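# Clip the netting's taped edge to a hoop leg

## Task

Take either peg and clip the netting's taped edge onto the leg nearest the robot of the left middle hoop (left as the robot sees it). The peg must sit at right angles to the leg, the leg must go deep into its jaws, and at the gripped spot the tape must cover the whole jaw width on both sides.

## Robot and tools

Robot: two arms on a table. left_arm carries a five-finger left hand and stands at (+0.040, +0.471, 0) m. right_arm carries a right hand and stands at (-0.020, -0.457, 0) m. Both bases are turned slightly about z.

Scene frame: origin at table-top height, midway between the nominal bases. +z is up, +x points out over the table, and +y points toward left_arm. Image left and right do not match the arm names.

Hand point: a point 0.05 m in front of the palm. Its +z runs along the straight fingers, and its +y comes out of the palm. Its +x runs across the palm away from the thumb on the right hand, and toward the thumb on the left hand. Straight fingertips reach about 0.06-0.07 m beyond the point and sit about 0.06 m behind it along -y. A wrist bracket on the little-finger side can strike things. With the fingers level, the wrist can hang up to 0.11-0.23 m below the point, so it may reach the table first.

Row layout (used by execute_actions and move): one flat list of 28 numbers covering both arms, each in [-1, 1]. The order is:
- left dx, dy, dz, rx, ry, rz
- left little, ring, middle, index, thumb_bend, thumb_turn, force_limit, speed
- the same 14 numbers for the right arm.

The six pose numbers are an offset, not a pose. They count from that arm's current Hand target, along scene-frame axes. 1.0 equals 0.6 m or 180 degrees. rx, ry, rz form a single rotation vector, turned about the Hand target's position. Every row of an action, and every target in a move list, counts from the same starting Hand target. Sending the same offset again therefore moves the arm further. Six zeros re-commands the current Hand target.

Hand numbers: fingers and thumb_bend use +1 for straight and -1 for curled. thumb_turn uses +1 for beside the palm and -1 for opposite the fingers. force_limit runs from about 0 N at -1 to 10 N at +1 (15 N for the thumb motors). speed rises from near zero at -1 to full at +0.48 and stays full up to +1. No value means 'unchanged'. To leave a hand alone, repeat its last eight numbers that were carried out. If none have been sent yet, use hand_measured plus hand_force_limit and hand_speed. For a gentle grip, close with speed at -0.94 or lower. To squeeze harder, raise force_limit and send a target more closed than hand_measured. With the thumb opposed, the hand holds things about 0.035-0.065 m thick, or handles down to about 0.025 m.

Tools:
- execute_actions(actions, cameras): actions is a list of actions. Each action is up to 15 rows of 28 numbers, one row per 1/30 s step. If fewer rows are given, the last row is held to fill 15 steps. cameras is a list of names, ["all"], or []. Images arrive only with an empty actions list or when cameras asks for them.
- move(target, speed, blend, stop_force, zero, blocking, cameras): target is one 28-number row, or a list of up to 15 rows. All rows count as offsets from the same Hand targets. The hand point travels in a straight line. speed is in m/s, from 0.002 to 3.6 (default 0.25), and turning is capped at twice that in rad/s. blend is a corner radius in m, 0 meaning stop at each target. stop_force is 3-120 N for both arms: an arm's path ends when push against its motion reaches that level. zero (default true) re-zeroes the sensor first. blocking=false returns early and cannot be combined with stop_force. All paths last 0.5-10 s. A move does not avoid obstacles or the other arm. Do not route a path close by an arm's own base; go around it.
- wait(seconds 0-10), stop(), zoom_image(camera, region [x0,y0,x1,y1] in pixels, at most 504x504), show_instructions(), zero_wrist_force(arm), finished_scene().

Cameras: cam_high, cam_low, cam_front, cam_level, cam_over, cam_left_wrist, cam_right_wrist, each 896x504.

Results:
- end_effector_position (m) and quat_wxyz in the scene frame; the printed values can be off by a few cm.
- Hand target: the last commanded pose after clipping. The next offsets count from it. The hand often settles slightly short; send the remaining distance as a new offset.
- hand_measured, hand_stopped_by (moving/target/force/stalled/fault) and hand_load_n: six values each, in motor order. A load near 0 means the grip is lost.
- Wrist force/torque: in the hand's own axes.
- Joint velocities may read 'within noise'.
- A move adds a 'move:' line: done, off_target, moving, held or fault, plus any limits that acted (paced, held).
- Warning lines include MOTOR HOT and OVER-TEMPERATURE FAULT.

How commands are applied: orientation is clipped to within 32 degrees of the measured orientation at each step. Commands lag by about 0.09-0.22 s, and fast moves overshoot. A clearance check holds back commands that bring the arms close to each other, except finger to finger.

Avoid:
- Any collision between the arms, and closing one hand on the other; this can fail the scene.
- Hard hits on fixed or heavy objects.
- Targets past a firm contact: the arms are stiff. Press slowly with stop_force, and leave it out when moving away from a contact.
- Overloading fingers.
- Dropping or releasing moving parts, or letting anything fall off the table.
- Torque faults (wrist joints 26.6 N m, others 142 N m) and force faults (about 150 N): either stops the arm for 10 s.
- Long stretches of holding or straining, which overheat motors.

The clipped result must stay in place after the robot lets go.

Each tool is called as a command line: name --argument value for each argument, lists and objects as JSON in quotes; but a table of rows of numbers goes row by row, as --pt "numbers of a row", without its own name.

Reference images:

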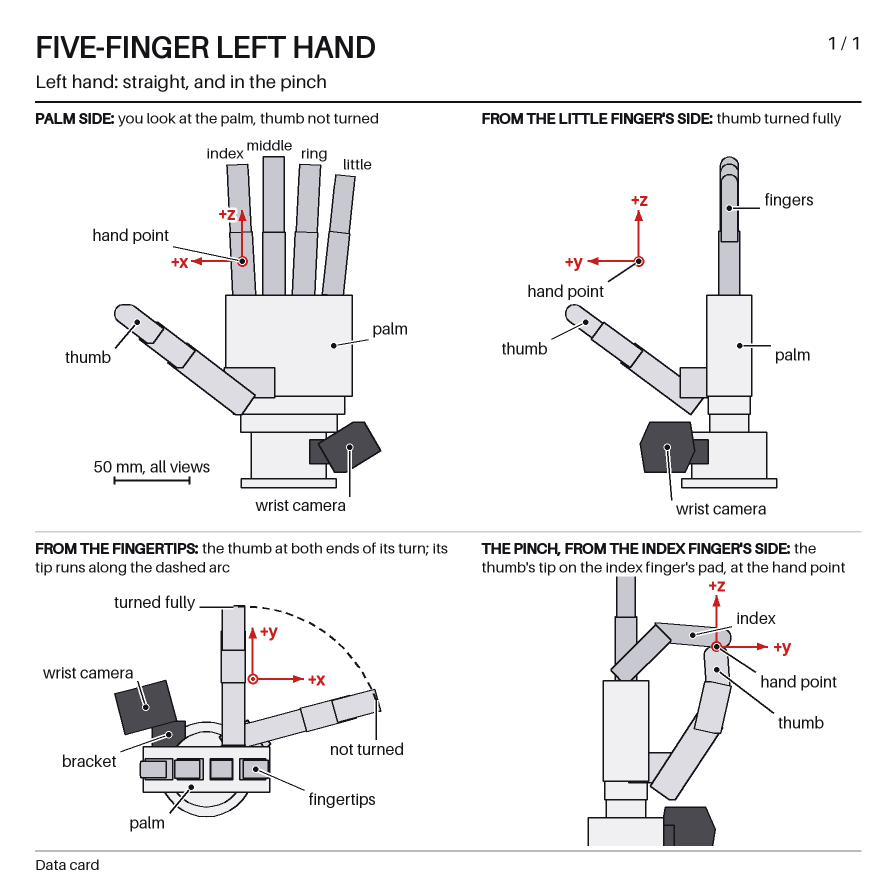

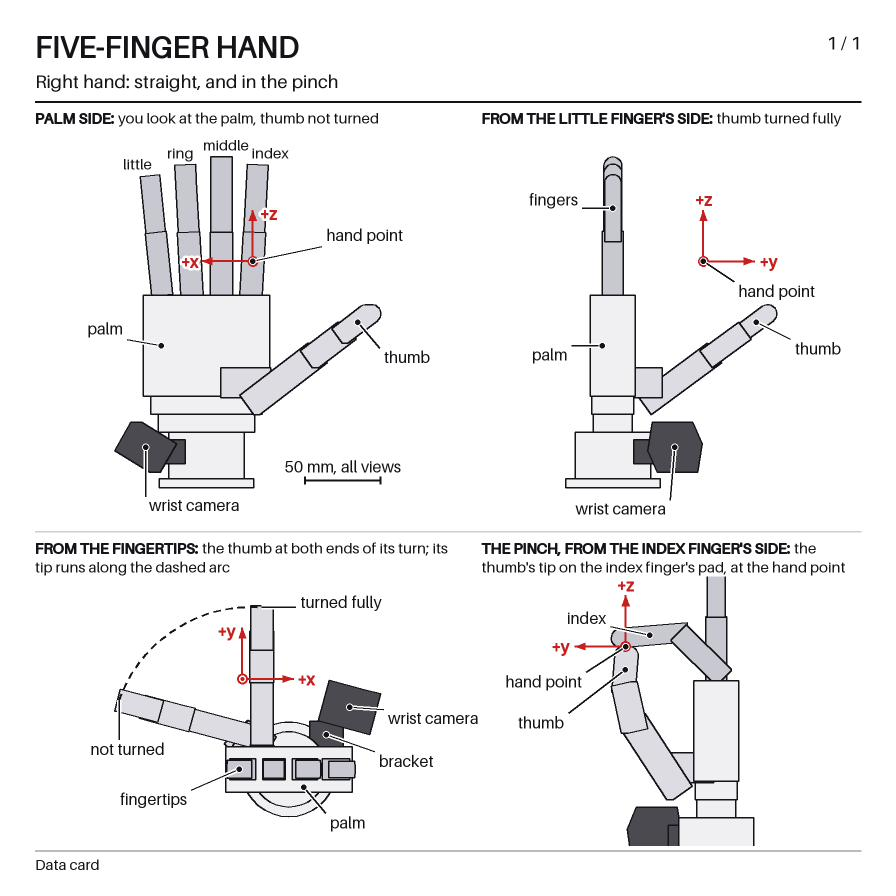

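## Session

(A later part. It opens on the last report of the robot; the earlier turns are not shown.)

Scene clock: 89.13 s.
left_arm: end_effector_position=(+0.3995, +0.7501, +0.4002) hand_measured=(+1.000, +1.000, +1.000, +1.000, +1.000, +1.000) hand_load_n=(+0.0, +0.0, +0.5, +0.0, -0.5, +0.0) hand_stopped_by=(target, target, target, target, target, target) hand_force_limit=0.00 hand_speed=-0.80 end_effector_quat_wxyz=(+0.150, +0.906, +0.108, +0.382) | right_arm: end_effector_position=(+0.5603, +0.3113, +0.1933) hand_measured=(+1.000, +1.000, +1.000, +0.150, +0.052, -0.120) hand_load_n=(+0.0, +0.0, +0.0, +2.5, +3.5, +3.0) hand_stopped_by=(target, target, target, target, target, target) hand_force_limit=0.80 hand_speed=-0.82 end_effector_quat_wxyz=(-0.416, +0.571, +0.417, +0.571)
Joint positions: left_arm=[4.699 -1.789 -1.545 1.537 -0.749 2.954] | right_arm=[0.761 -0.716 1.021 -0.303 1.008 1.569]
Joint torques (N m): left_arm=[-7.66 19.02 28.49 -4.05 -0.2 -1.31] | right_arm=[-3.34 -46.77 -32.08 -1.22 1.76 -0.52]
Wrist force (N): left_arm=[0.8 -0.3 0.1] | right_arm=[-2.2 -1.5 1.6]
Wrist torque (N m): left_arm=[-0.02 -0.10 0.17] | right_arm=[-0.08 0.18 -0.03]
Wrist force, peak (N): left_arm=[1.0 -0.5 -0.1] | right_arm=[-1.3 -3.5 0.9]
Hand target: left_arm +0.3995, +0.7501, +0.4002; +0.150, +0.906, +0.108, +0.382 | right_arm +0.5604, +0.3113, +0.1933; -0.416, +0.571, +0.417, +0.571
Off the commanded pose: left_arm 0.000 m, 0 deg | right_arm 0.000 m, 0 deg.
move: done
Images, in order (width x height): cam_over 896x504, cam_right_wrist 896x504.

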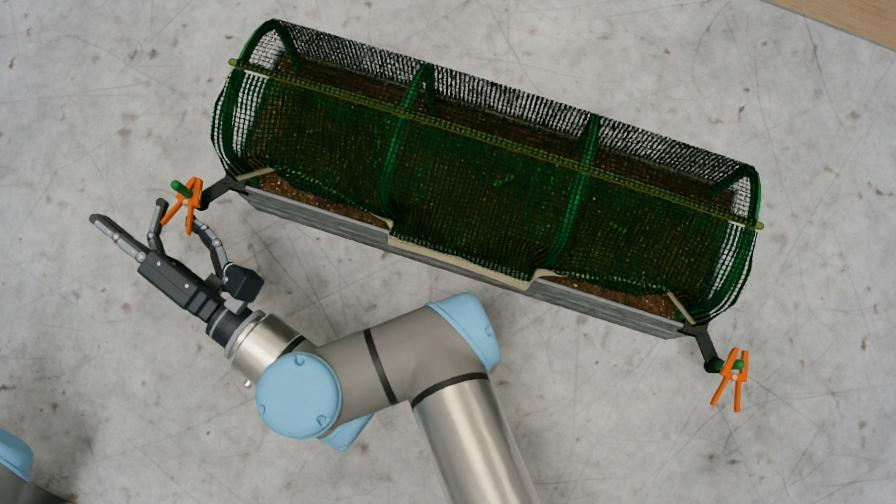

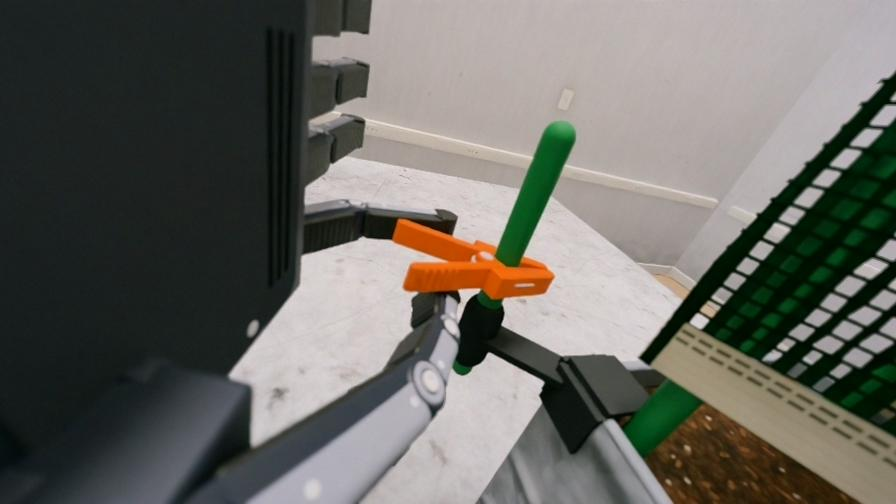

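move --pt "0 0 0 0 0 0 1 1 1 1 1 1 0.0 -0.8 0 0 0 0 0 0 1 1 1 0.3 0.35 -0.12 0.8 -0.6" --pt "0 0 0 0 0 0 1 1 1 1 1 1 0.0 -0.8 0 0 0 0 0 0 1 1 1 0.3 0.35 -0.35 0.2 -0.6" --pt "0 0 0 0 0 0 1 1 1 1 1 1 0.0 -0.8 0 0 0 0 0 0 1 1 1 0.3 0.2 -0.35 -0.3 -0.8" --speed 0.05 --cameras '["cam_over", "cam_right_wrist"]'

zoom_image --camera "cam_over" --region '[130, 165, 220, 255]'

zoom_image --camera "cam_right_wrist" --region '[360, 200, 540, 320]'

Scene clock: 92.67 s.
left_arm: end_effector_position=(+0.3995, +0.7501, +0.4002) hand_measured=(+1.000, +1.000, +1.000, +1.000, +1.000, +1.000) hand_load_n=(+0.0, +0.0, +0.0, +0.0, +0.0, +0.0) hand_stopped_by=(target, target, target, target, target, target) hand_force_limit=0.00 hand_speed=-0.80 end_effector_quat_wxyz=(+0.150, +0.906, +0.108, +0.382) | right_arm: end_effector_position=(+0.5604, +0.3112, +0.1933) hand_measured=(+1.000, +1.000, +1.000, +0.300, +0.204, -0.350) hand_load_n=(+0.0, +0.0, +0.0, +0.0, +4.0, +1.0) hand_stopped_by=(target, target, target, target, target, target) hand_force_limit=-0.30 hand_speed=-0.80 end_effector_quat_wxyz=(-0.416, +0.571, +0.417, +0.571)
Joint positions: left_arm=[4.699 -1.789 -1.545 1.537 -0.749 2.954] | right_arm=[0.761 -0.716 1.021 -0.303 1.008 1.569]
Joint torques (N m): left_arm=[-7.67 18.7 29.19 -4.07 -0.27 -1.2] | right_arm=[4.59 -57.96 -31.83 -0.24 0.22 -0.5]
Wrist force (N): left_arm=[0.7 -0.3 0.0] | right_arm=[-1.0 2.3 -2.9]
Wrist torque (N m): left_arm=[-0.02 -0.09 0.17] | right_arm=[-0.04 0.16 -0.08]
Wrist force, peak (N): left_arm=[1.0 -0.5 -0.1] | right_arm=[-0.9 2.5 -2.8]
Hand target: left_arm +0.3995, +0.7501, +0.4002; +0.150, +0.906, +0.108, +0.382 | right_arm +0.5604, +0.3113, +0.1933; -0.416, +0.571, +0.417, +0.571
Off the commanded pose: left_arm 0.000 m, 0 deg | right_arm 0.000 m, 0 deg.
move: done
Images, in order (width x height): cam_over 896x504, cam_right_wrist 896x504.

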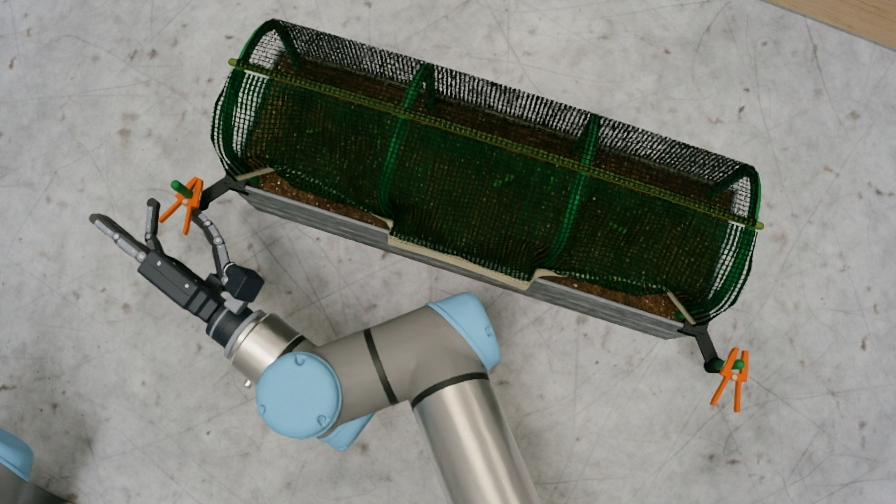

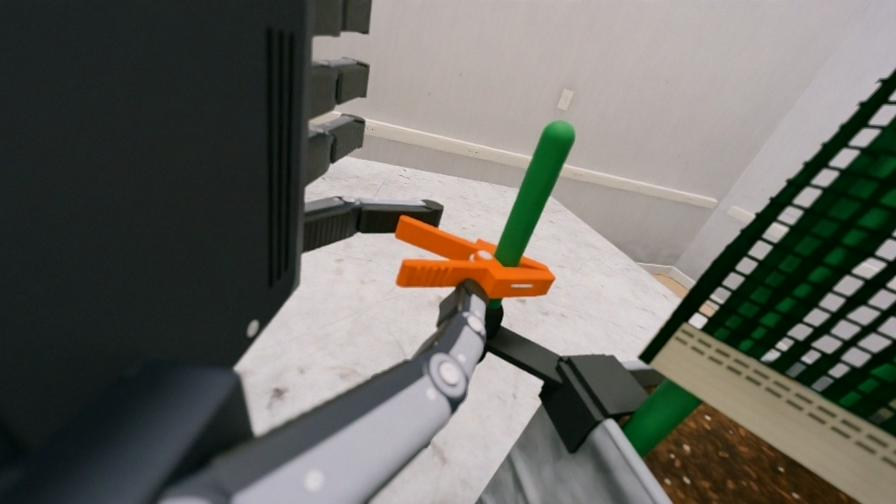

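Scaled by 5.600 from the camera's 896x504 image, which has a finer 1280x720 frame.

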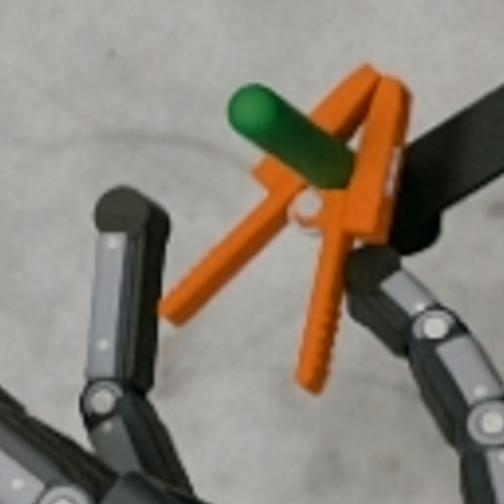

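Scaled by 2.800 from the camera's 896x504 image, which has a finer 1280x720 frame.

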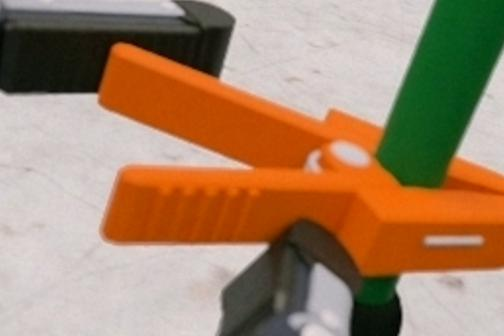

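move --pt "0 0 0 0 0 0 1 1 1 1 1 1 0.0 -0.8 0 0 0 0 0 0 1 1 1 0.3 0.35 -0.35 0.8 -0.6" --pt "0 0 0 0 0 0 1 1 1 1 1 1 0.0 -0.8 0 0 0 0 0 0 1 1 1 0.3 0.35 -0.48 0.2 -0.6" --pt "0 0 0 0 0 0 1 1 1 1 1 1 0.0 -0.8 0 0 0 0 0 0 1 1 1 0.25 0.1 -0.48 0.6 -0.8" --speed 0.05 --cameras '["cam_over", "cam_right_wrist"]'

zoom_image --camera "cam_over" --region '[130, 165, 220, 255]'

zoom_image --camera "cam_right_wrist" --region '[360, 200, 540, 320]'

Scene clock: 95.27 s.
left_arm: end_effector_position=(+0.3995, +0.7501, +0.4002) hand_measured=(+1.000, +1.000, +1.000, +1.000, +1.000, +1.000) hand_load_n=(+0.0, +0.0, +0.0, +0.0, +0.0, +0.0) hand_stopped_by=(target, target, target, target, target, target) hand_force_limit=0.00 hand_speed=-0.80 end_effector_quat_wxyz=(+0.150, +0.906, +0.108, +0.382) | right_arm: end_effector_position=(+0.5604, +0.3112, +0.1933) hand_measured=(+1.000, +1.000, +1.000, +0.250, +0.160, -0.480) hand_load_n=(+0.0, +0.0, +0.0, +3.0, +10.5, +1.0) hand_stopped_by=(target, target, target, target, force, target) hand_force_limit=0.60 hand_speed=-0.80 end_effector_quat_wxyz=(-0.416, +0.571, +0.417, +0.571)
Joint positions: left_arm=[4.699 -1.789 -1.545 1.537 -0.749 2.954] | right_arm=[0.761 -0.716 1.021 -0.303 1.008 1.569]
Joint torques (N m): left_arm=[-7.08 19.3 29.43 -4.08 -0.13 -1.23] | right_arm=[3.14 -57.26 -30.98 -0.83 -1.7 -0.51]
Wrist force (N): left_arm=[0.9 -0.3 0.0] | right_arm=[-1.5 6.7 -3.2]
Wrist torque (N m): left_arm=[-0.01 -0.13 0.18] | right_arm=[-0.10 0.13 -0.05]
Wrist force, peak (N): left_arm=[1.0 -0.4 0.1] | right_arm=[-1.6 7.3 -3.3]
Hand target: left_arm +0.3995, +0.7501, +0.4002; +0.150, +0.906, +0.108, +0.382 | right_arm +0.5604, +0.3113, +0.1933; -0.416, +0.571, +0.417, +0.571
Off the commanded pose: left_arm 0.000 m, 0 deg | right_arm 0.000 m, 0 deg.
move: done
Images, in order (width x height): cam_over 896x504, cam_right_wrist 896x504.

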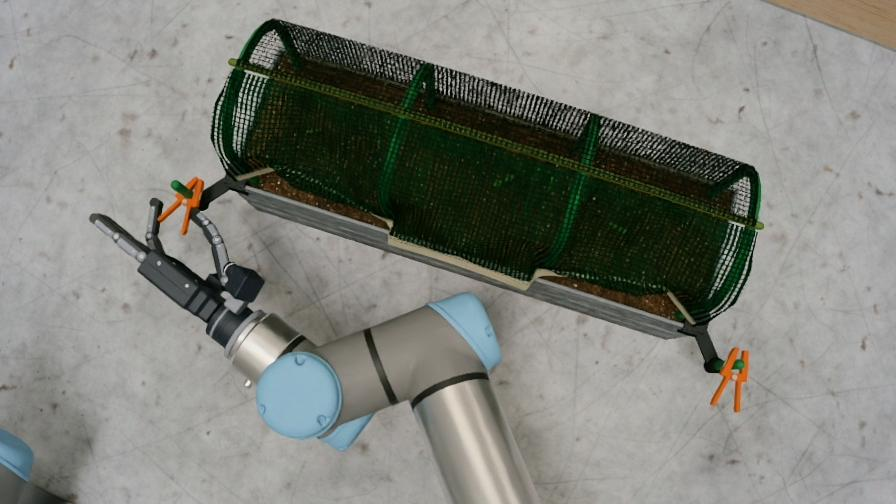

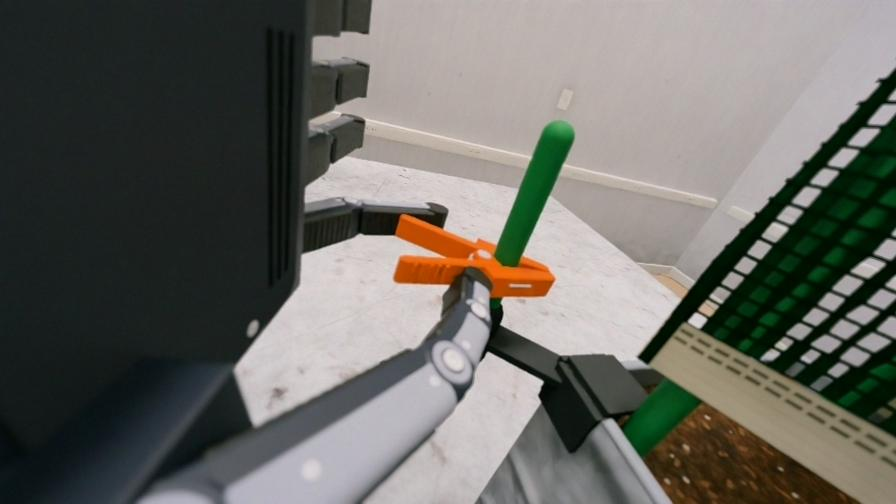

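Scaled by 5.600 from the camera's 896x504 image, which has a finer 1280x720 frame.

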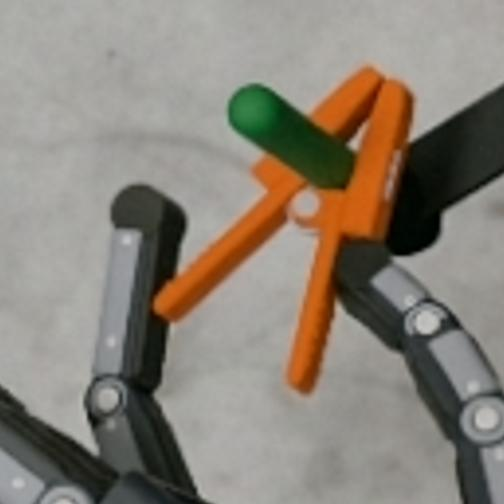

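Scaled by 2.800 from the camera's 896x504 image, which has a finer 1280x720 frame.

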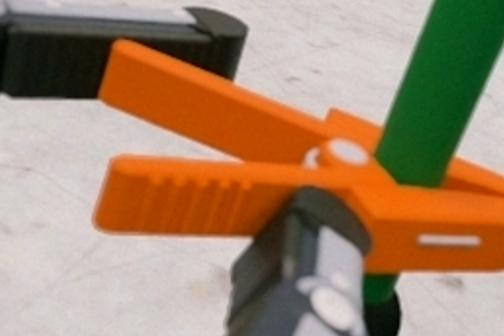

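move --pt "0 0 0 0 0 0 1 1 1 1 1 1 0.0 -0.8 0 0 0 0 0 0 1 1 1 0.35 0.4 -0.48 0.8 -0.6" --pt "0 0 0 0 0 0 1 1 1 1 1 1 0.0 -0.8 -0.0063 0.002 0 0 0 0 1 1 1 0.35 0.4 -0.48 0.8 -0.6" --pt "0 0 0 0 0 0 1 1 1 1 1 1 0.0 -0.8 -0.0063 0.002 0 0 0 0 1 1 1 0.25 0.1 -0.48 0.5 -0.8" --speed 0.05 --cameras '["cam_over", "cam_right_wrist"]'

zoom_image --camera "cam_over" --region '[130, 165, 220, 255]'

zoom_image --camera "cam_right_wrist" --region '[360, 200, 540, 320]'

Scene clock: 98.83 s.
left_arm: end_effector_position=(+0.3995, +0.7501, +0.4002) hand_measured=(+1.000, +1.000, +1.000, +1.000, +1.000, +1.000) hand_load_n=(+0.0, -0.5, +0.0, +0.0, +0.0, +0.0) hand_stopped_by=(target, target, target, target, target, target) hand_force_limit=0.00 hand_speed=-0.80 end_effector_quat_wxyz=(+0.150, +0.906, +0.108, +0.382) | right_arm: end_effector_position=(+0.5566, +0.3125, +0.1933) hand_measured=(+1.000, +1.000, +1.000, +0.250, +0.152, -0.480) hand_load_n=(+0.0, +0.0, +0.0, +4.0, +11.0, +1.0) hand_stopped_by=(target, target, target, target, force, target) hand_force_limit=0.50 hand_speed=-0.80 end_effector_quat_wxyz=(-0.416, +0.571, +0.417, +0.571)
Joint positions: left_arm=[4.699 -1.789 -1.545 1.537 -0.749 2.954] | right_arm=[0.766 -0.72 1.028 -0.307 1.013 1.569]
Joint torques (N m): left_arm=[-7.73 19.19 28.99 -3.95 -0.16 -1.24] | right_arm=[7.2 -60.11 -8.87 -3.06 -1.46 0.65]
Wrist force (N): left_arm=[0.7 -0.3 0.1] | right_arm=[-1.4 6.2 -3.3]
Wrist torque (N m): left_arm=[-0.01 -0.09 0.16] | right_arm=[-0.15 0.16 -0.07]
Wrist force, peak (N): left_arm=[1.0 -0.4 -0.1] | right_arm=[-1.7 6.7 -3.6]
Hand target: left_arm +0.3995, +0.7501, +0.4002; +0.150, +0.906, +0.108, +0.382 | right_arm +0.5566, +0.3125, +0.1933; -0.416, +0.571, +0.417, +0.571
Off the commanded pose: left_arm 0.000 m, 0 deg | right_arm 0.000 m, 0 deg.
move: done
Images, in order (width x height): cam_over 896x504, cam_right_wrist 896x504.

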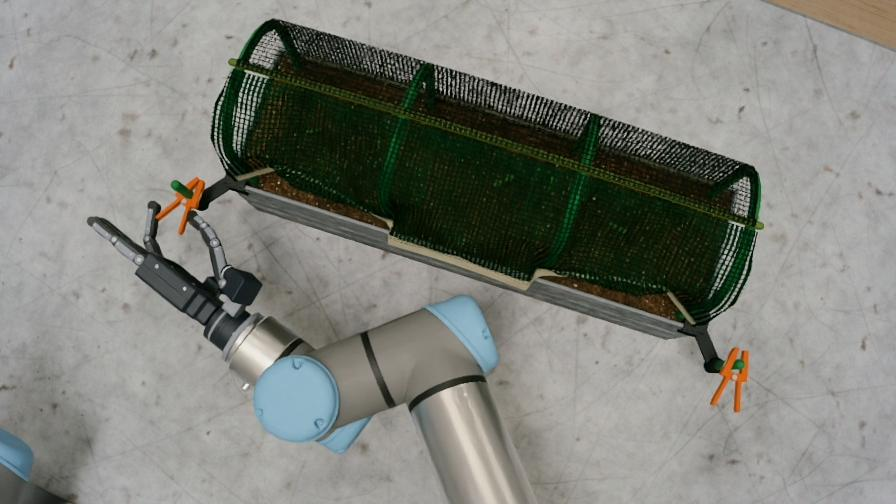

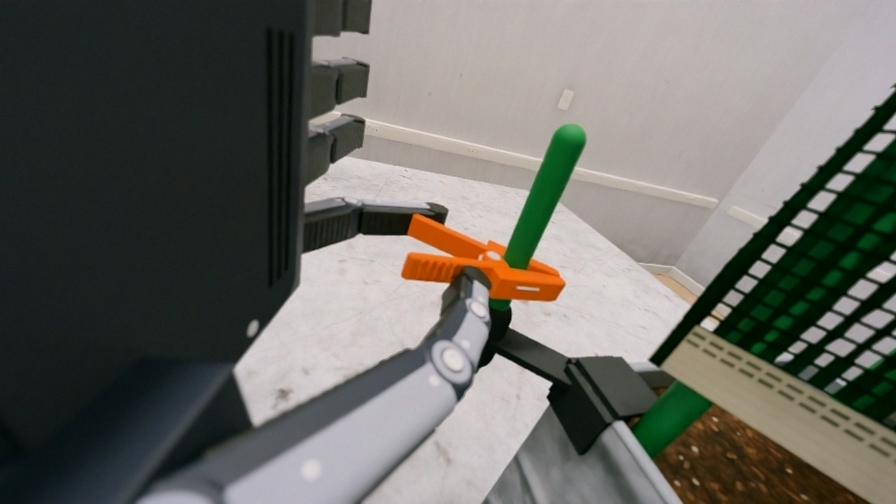

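Scaled by 5.600 from the camera's 896x504 image, which has a finer 1280x720 frame.

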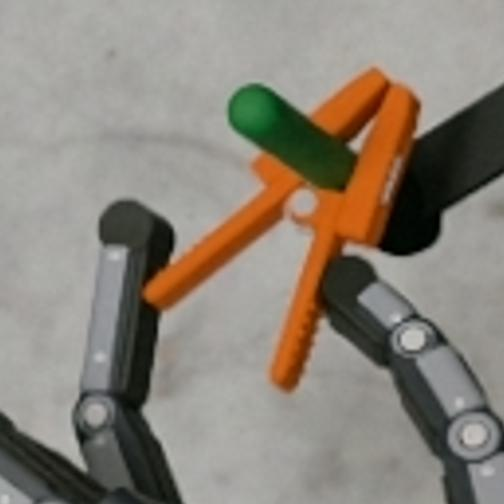

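Scaled by 2.800 from the camera's 896x504 image, which has a finer 1280x720 frame.

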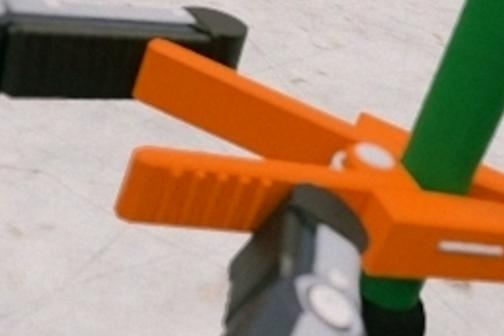

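move --pt "0 0 0 0 0 0 1 1 1 1 1 1 0.0 -0.8 0 0 0 0 0 0 1 1 1 0.4 0.4 -0.48 0.8 -0.6" --pt "0 0 0 0 0 0 1 1 1 1 1 1 0.0 -0.8 -0.0115 -0.0033 0 0 0 0 1 1 1 0.4 0.4 -0.48 0.8 -0.6" --pt "0 0 0 0 0 0 1 1 1 1 1 1 0.0 -0.8 -0.0115 -0.0033 0 0 0 0 1 1 1 0.28 0.05 -0.48 0.0 -0.8" --speed 0.05 --cameras '["cam_over", "cam_right_wrist"]'

zoom_image --camera "cam_over" --region '[130, 165, 220, 255]'

zoom_image --camera "cam_right_wrist" --region '[360, 200, 540, 320]'

Scene clock: 103.17 s.
left_arm: end_effector_position=(+0.3995, +0.7501, +0.4002) hand_measured=(+1.000, +1.000, +1.000, +1.000, +1.000, +1.000) hand_load_n=(+0.0, +0.0, +0.0, +0.0, +0.0, +0.0) hand_stopped_by=(target, target, target, target, target, target) hand_force_limit=0.00 hand_speed=-0.80 end_effector_quat_wxyz=(+0.150, +0.906, +0.108, +0.382) | right_arm: end_effector_position=(+0.5497, +0.3105, +0.1933) hand_measured=(+1.000, +1.000, +1.000, +0.280, +0.056, -0.480) hand_load_n=(+0.0, +0.0, +0.0, +4.5, +7.0, +0.5) hand_stopped_by=(target, target, target, target, target, target) hand_force_limit=0.00 hand_speed=-0.80 end_effector_quat_wxyz=(-0.416, +0.571, +0.417, +0.571)
Joint positions: left_arm=[4.699 -1.789 -1.545 1.537 -0.749 2.954] | right_arm=[0.77 -0.736 1.056 -0.32 1.017 1.569]
Joint torques (N m): left_arm=[-7.24 19.77 29.88 -4.03 -0.19 -1.23] | right_arm=[6.56 -59.52 -7.63 -3.08 -0.3 0.74]
Wrist force (N): left_arm=[0.7 -0.3 -0.1] | right_arm=[-0.5 3.6 -1.5]
Wrist torque (N m): left_arm=[-0.01 -0.10 0.16] | right_arm=[-0.07 0.17 -0.08]
Wrist force, peak (N): left_arm=[1.0 -0.5 0.0] | right_arm=[-1.1 6.5 -3.7]
Hand target: left_arm +0.3995, +0.7501, +0.4002; +0.150, +0.906, +0.108, +0.382 | right_arm +0.5497, +0.3105, +0.1933; -0.416, +0.571, +0.417, +0.571
Off the commanded pose: left_arm 0.000 m, 0 deg | right_arm 0.000 m, 0 deg.
move: done
Images, in order (width x height): cam_over 896x504, cam_right_wrist 896x504.

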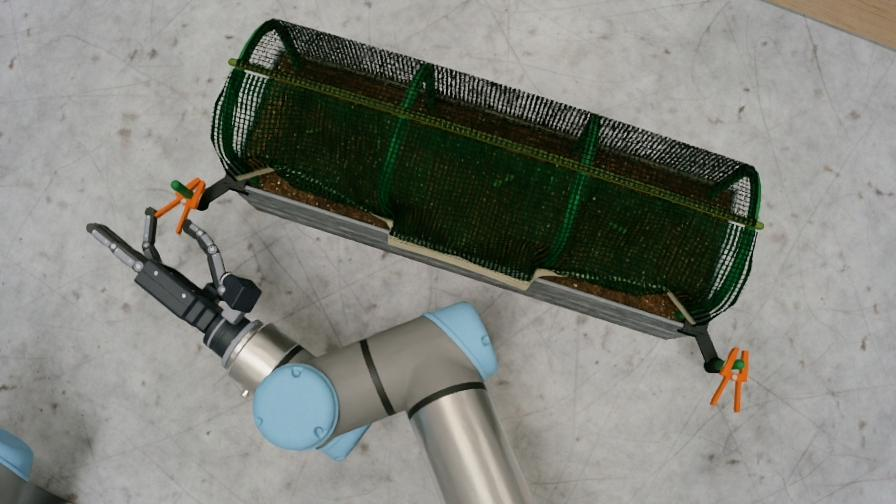

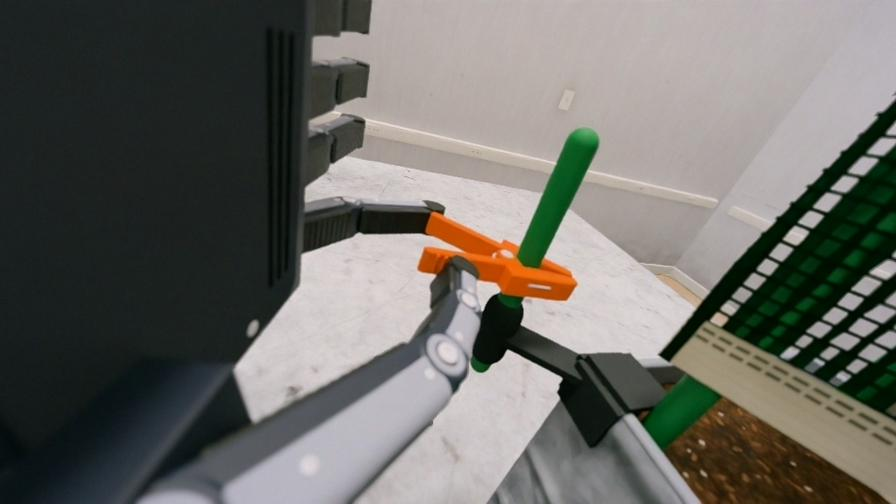

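Scaled by 5.600 from the camera's 896x504 image, which has a finer 1280x720 frame.

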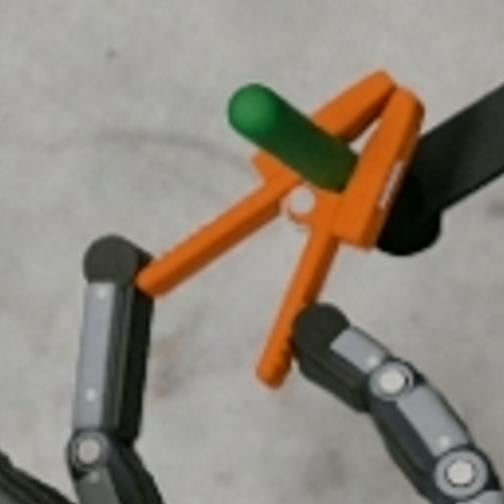

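Scaled by 2.800 from the camera's 896x504 image, which has a finer 1280x720 frame.

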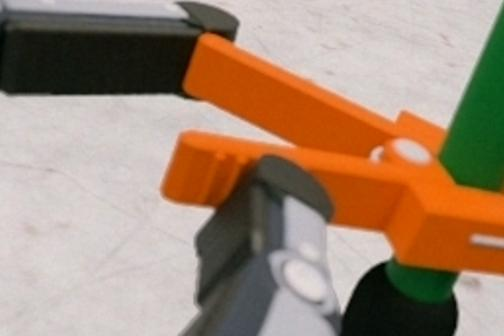

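move --pt "0 0 0 0 0 0 1 1 1 1 1 1 0.0 -0.8 0 0 0 0 0 0 1 1 1 0.1 -0.08 -0.48 0.9 -0.85" --speed 0.05 --cameras '["cam_over", "cam_right_wrist"]'

zoom_image --camera "cam_over" --region '[130, 165, 220, 255]'

zoom_image --camera "cam_right_wrist" --region '[360, 200, 540, 320]'

Scene clock: 104.23 s.
left_arm: end_effector_position=(+0.3995, +0.7501, +0.4002) hand_measured=(+1.000, +1.000, +1.000, +1.000, +1.000, +1.000) hand_load_n=(+0.0, +0.0, +0.0, +0.0, +0.0, +0.0) hand_stopped_by=(target, target, target, target, target, target) hand_force_limit=0.00 hand_speed=-0.80 end_effector_quat_wxyz=(+0.150, +0.906, +0.108, +0.382) | right_arm: end_effector_position=(+0.5497, +0.3105, +0.1933) hand_measured=(+1.000, +1.000, +1.000, +0.258, -0.074, -0.480) hand_load_n=(+0.5, +0.0, +0.0, +15.0, +9.0, +0.5) hand_stopped_by=(target, target, target, force, target, target) hand_force_limit=0.90 hand_speed=-0.85 end_effector_quat_wxyz=(-0.416, +0.571, +0.417, +0.571)
Joint positions: left_arm=[4.699 -1.789 -1.545 1.537 -0.749 2.954] | right_arm=[0.77 -0.736 1.056 -0.32 1.017 1.569]
Joint torques (N m): left_arm=[-7.24 20.12 28.4 -4.02 -0.15 -1.13] | right_arm=[-1.75 -59.66 -9.36 -2.53 1.05 0.72]
Wrist force (N): left_arm=[0.9 -0.4 0.0] | right_arm=[0.1 -0.3 2.3]
Wrist torque (N m): left_arm=[-0.02 -0.13 0.19] | right_arm=[-0.03 0.12 -0.05]
Wrist force, peak (N): left_arm=[1.1 -0.3 -0.1] | right_arm=[-0.5 3.8 -1.2]
Hand target: left_arm +0.3995, +0.7501, +0.4002; +0.150, +0.906, +0.108, +0.382 | right_arm +0.5497, +0.3105, +0.1933; -0.416, +0.571, +0.417, +0.571
Off the commanded pose: left_arm 0.000 m, 0 deg | right_arm 0.000 m, 0 deg.
move: done
Images, in order (width x height): cam_over 896x504, cam_right_wrist 896x504.

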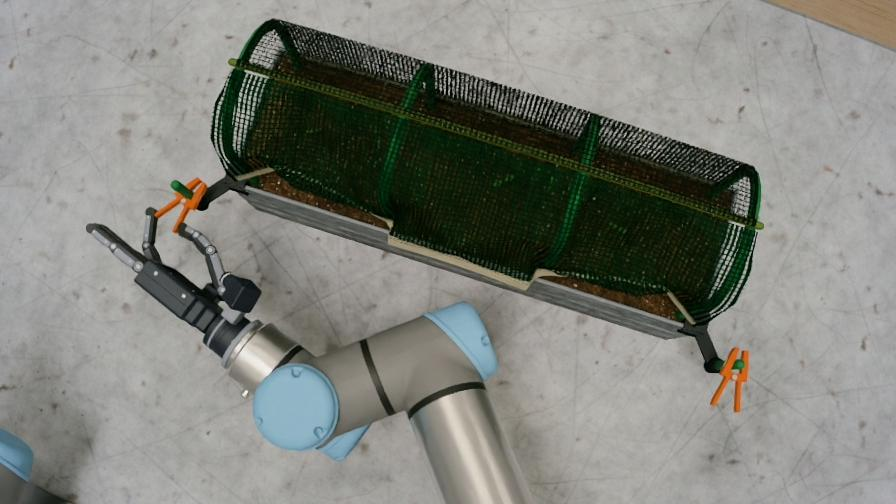

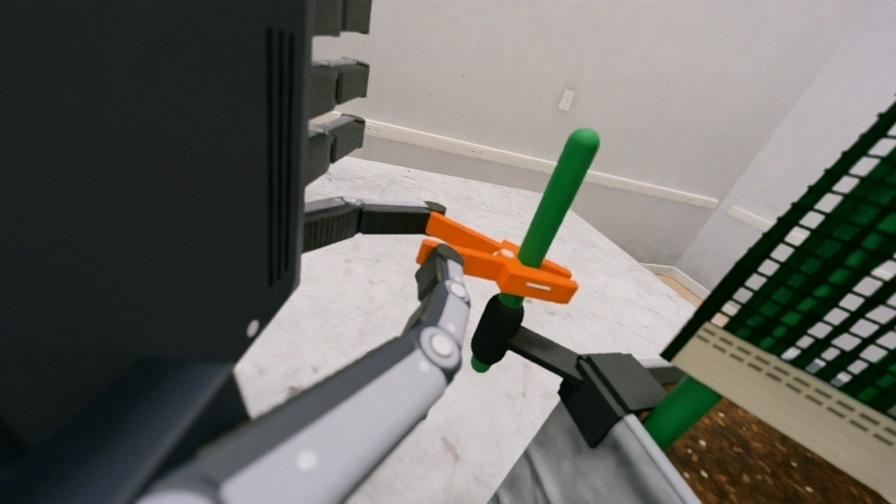

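Scaled by 5.600 from the camera's 896x504 image, which has a finer 1280x720 frame.

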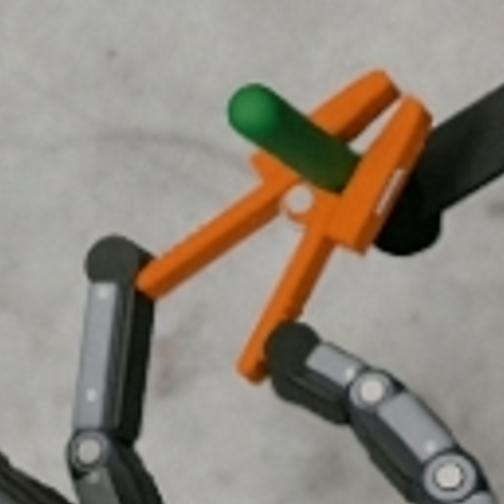

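Scaled by 2.800 from the camera's 896x504 image, which has a finer 1280x720 frame.

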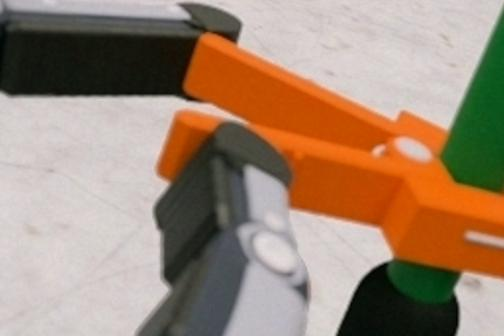

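move --pt "0 0 0 0 0 0 1 1 1 1 1 1 0.0 -0.8 0 0 0 0 0 0 1 1 1 0.5 0.4 -0.48 0.8 -0.6" --pt "0 0 0 0 0 0 1 1 1 1 1 1 0.0 -0.8 -0.0238 0.0077 0 0 0 -0.12 1 1 1 0.5 0.4 -0.48 0.8 -0.6" --speed 0.08 --cameras '["cam_over", "cam_right_wrist"]'

zoom_image --camera "cam_over" --region '[130, 165, 220, 255]'

Scene clock: 112.60 s.
left_arm: end_effector_position=(+0.3995, +0.7501, +0.4002) hand_measured=(+1.000, +1.000, +1.000, +1.000, +1.000, +1.000) hand_load_n=(+0.0, +0.0, +0.0, +0.0, +0.0, +0.0) hand_stopped_by=(target, target, target, target, target, target) hand_force_limit=0.00 hand_speed=-0.80 end_effector_quat_wxyz=(+0.150, +0.906, +0.108, +0.382) | right_arm: end_effector_position=(+0.5354, +0.3151, +0.1933) hand_measured=(+1.000, +1.000, +1.000, +0.500, +0.400, -0.480) hand_load_n=(+0.0, +0.0, +0.0, +0.0, +0.5, +0.5) hand_stopped_by=(target, target, target, target, target, target) hand_force_limit=0.80 hand_speed=-0.60 end_effector_quat_wxyz=(-0.302, +0.639, +0.303, +0.639)
Joint positions: left_arm=[4.699 -1.789 -1.545 1.537 -0.749 2.954] | right_arm=[0.928 -0.711 1.01 -0.299 1.553 1.569]
Joint torques (N m): left_arm=[-6.49 19.12 29.28 -4.19 -0.21 -1.16] | right_arm=[7.07 -43.55 -31.68 -0.05 1.72 0.59]
Wrist force (N): left_arm=[0.8 -0.4 -0.1] | right_arm=[1.1 -0.2 -0.7]
Wrist torque (N m): left_arm=[-0.01 -0.11 0.17] | right_arm=[-0.01 0.07 -0.01]
Wrist force, peak (N): left_arm=[1.0 -0.6 -0.1] | right_arm=[-0.1 -0.2 2.6]
Hand target: left_arm +0.3995, +0.7501, +0.4002; +0.150, +0.906, +0.108, +0.382 | right_arm +0.5354, +0.3151, +0.1933; -0.302, +0.639, +0.303, +0.639
Off the commanded pose: left_arm 0.000 m, 0 deg | right_arm 0.000 m, 0 deg.
move: done
Images, in order (width x height): cam_over 896x504, cam_right_wrist 896x504.

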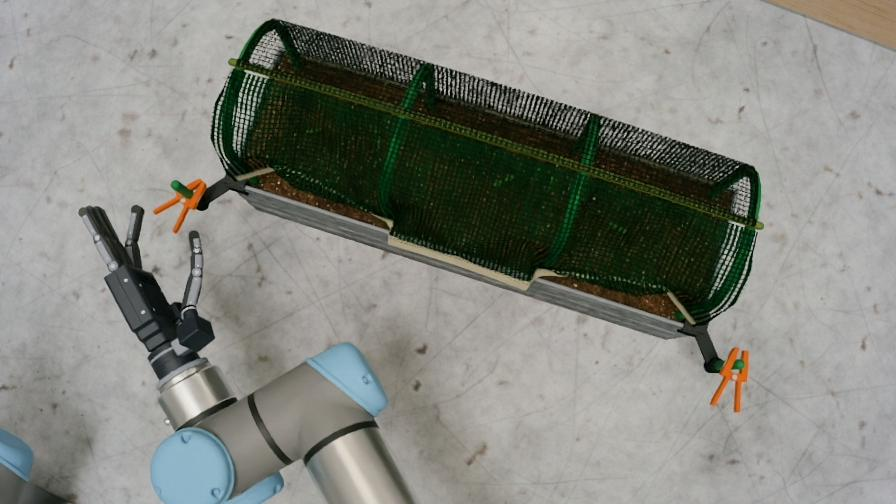

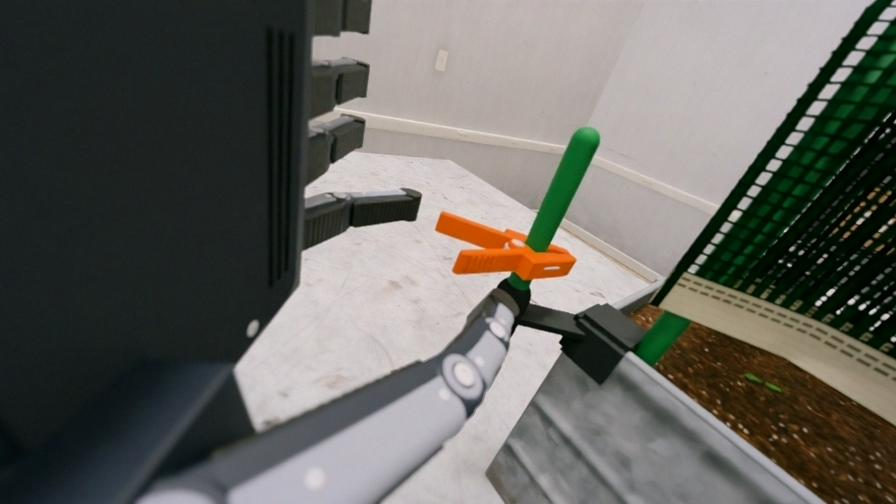

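Scaled by 5.600 from the camera's 896x504 image, which has a finer 1280x720 frame.

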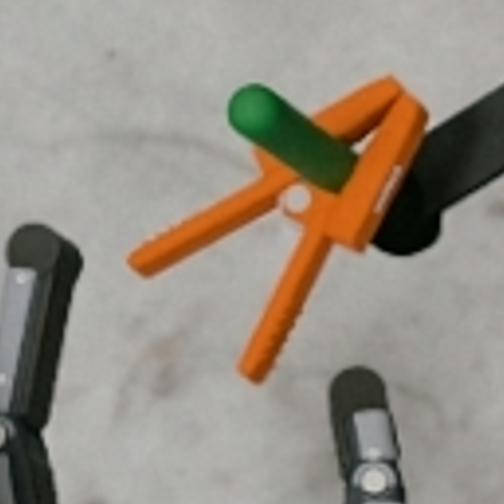

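move --pt "0 0 0 0 0 0 1 1 1 1 1 1 0.0 -0.8 0.0272 -0.0043 0 0 0 -0.0578 1 1 1 0.5 0.4 -0.48 0.8 -0.6" --pt "0 0 0 0 0 0 1 1 1 1 1 1 0.0 -0.8 0.0272 -0.0043 0 0 0 -0.0578 1 1 1 0.4 0.15 -0.48 -0.2 -0.7" --speed 0.05 --cameras '["cam_over", "cam_right_wrist"]'

zoom_image --camera "cam_over" --region '[130, 165, 220, 255]'

zoom_image --camera "cam_right_wrist" --region '[380, 180, 560, 300]'

Scene clock: 117.93 s.
left_arm: end_effector_position=(+0.3995, +0.7501, +0.4002) hand_measured=(+1.000, +1.000, +1.000, +1.000, +1.000, +1.000) hand_load_n=(+0.0, +0.0, +0.0, +0.0, +0.0, +0.0) hand_stopped_by=(target, target, target, target, target, target) hand_force_limit=0.00 hand_speed=-0.80 end_effector_quat_wxyz=(+0.150, +0.906, +0.108, +0.382) | right_arm: end_effector_position=(+0.5517, +0.3125, +0.1933) hand_measured=(+1.000, +1.000, +1.000, +0.400, +0.150, -0.480) hand_load_n=(+0.0, +0.0, +0.0, +0.0, +0.0, +0.0) hand_stopped_by=(target, target, target, target, target, target) hand_force_limit=-0.20 hand_speed=-0.70 end_effector_quat_wxyz=(-0.243, +0.664, +0.244, +0.664)
Joint positions: left_arm=[4.699 -1.789 -1.545 1.537 -0.749 2.954] | right_arm=[0.971 -0.628 0.856 -0.226 1.776 1.57]
Joint torques (N m): left_arm=[-6.3 19.32 28.32 -3.97 -0.11 -1.02] | right_arm=[6.19 -46.06 -32.87 -0.14 1.81 1.3]
Wrist force (N): left_arm=[0.8 -0.3 -0.1] | right_arm=[0.6 -0.4 -0.7]
Wrist torque (N m): left_arm=[-0.01 -0.12 0.17] | right_arm=[-0.05 0.16 -0.06]
Wrist force, peak (N): left_arm=[1.1 -0.4 0.0] | right_arm=[1.2 0.0 -1.3]
Hand target: left_arm +0.3995, +0.7501, +0.4002; +0.150, +0.906, +0.108, +0.382 | right_arm +0.5517, +0.3125, +0.1933; -0.243, +0.664, +0.244, +0.664
Off the commanded pose: left_arm 0.000 m, 0 deg | right_arm 0.000 m, 0 deg.
move: done
Images, in order (width x height): cam_over 896x504, cam_right_wrist 896x504.

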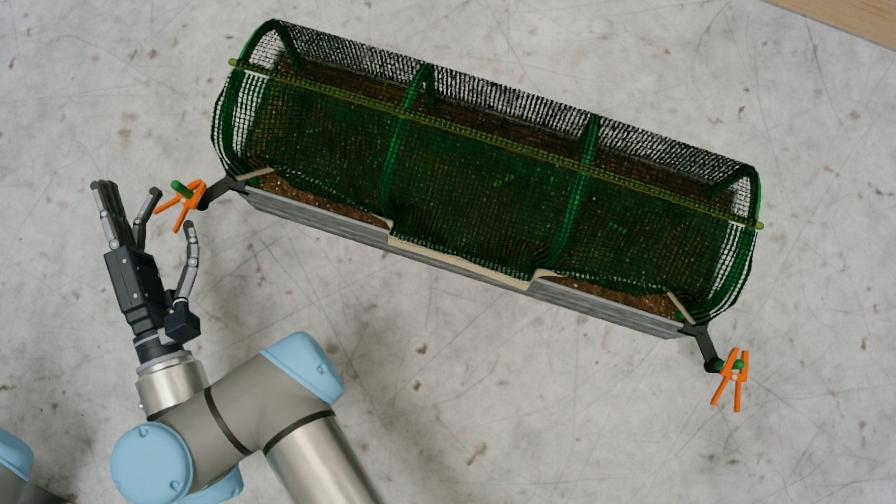

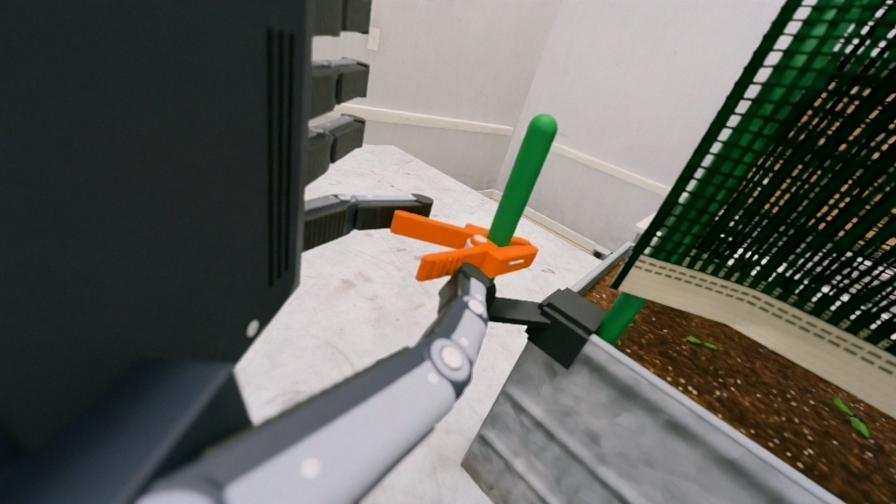

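Scaled by 5.600 from the camera's 896x504 image, which has a finer 1280x720 frame.

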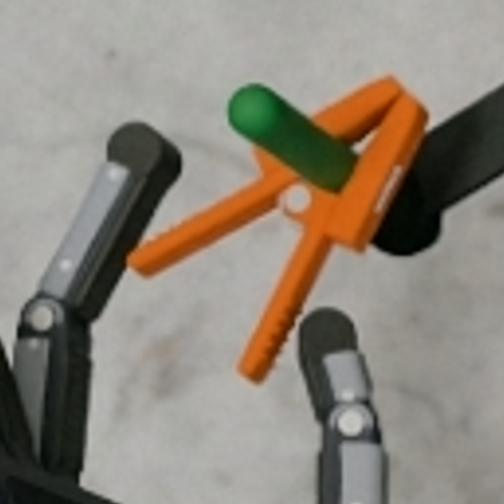

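Scaled by 2.800 from the camera's 896x504 image, which has a finer 1280x720 frame.

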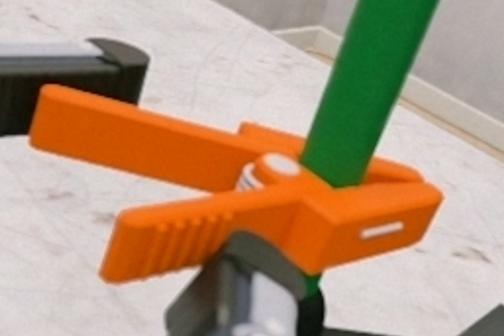

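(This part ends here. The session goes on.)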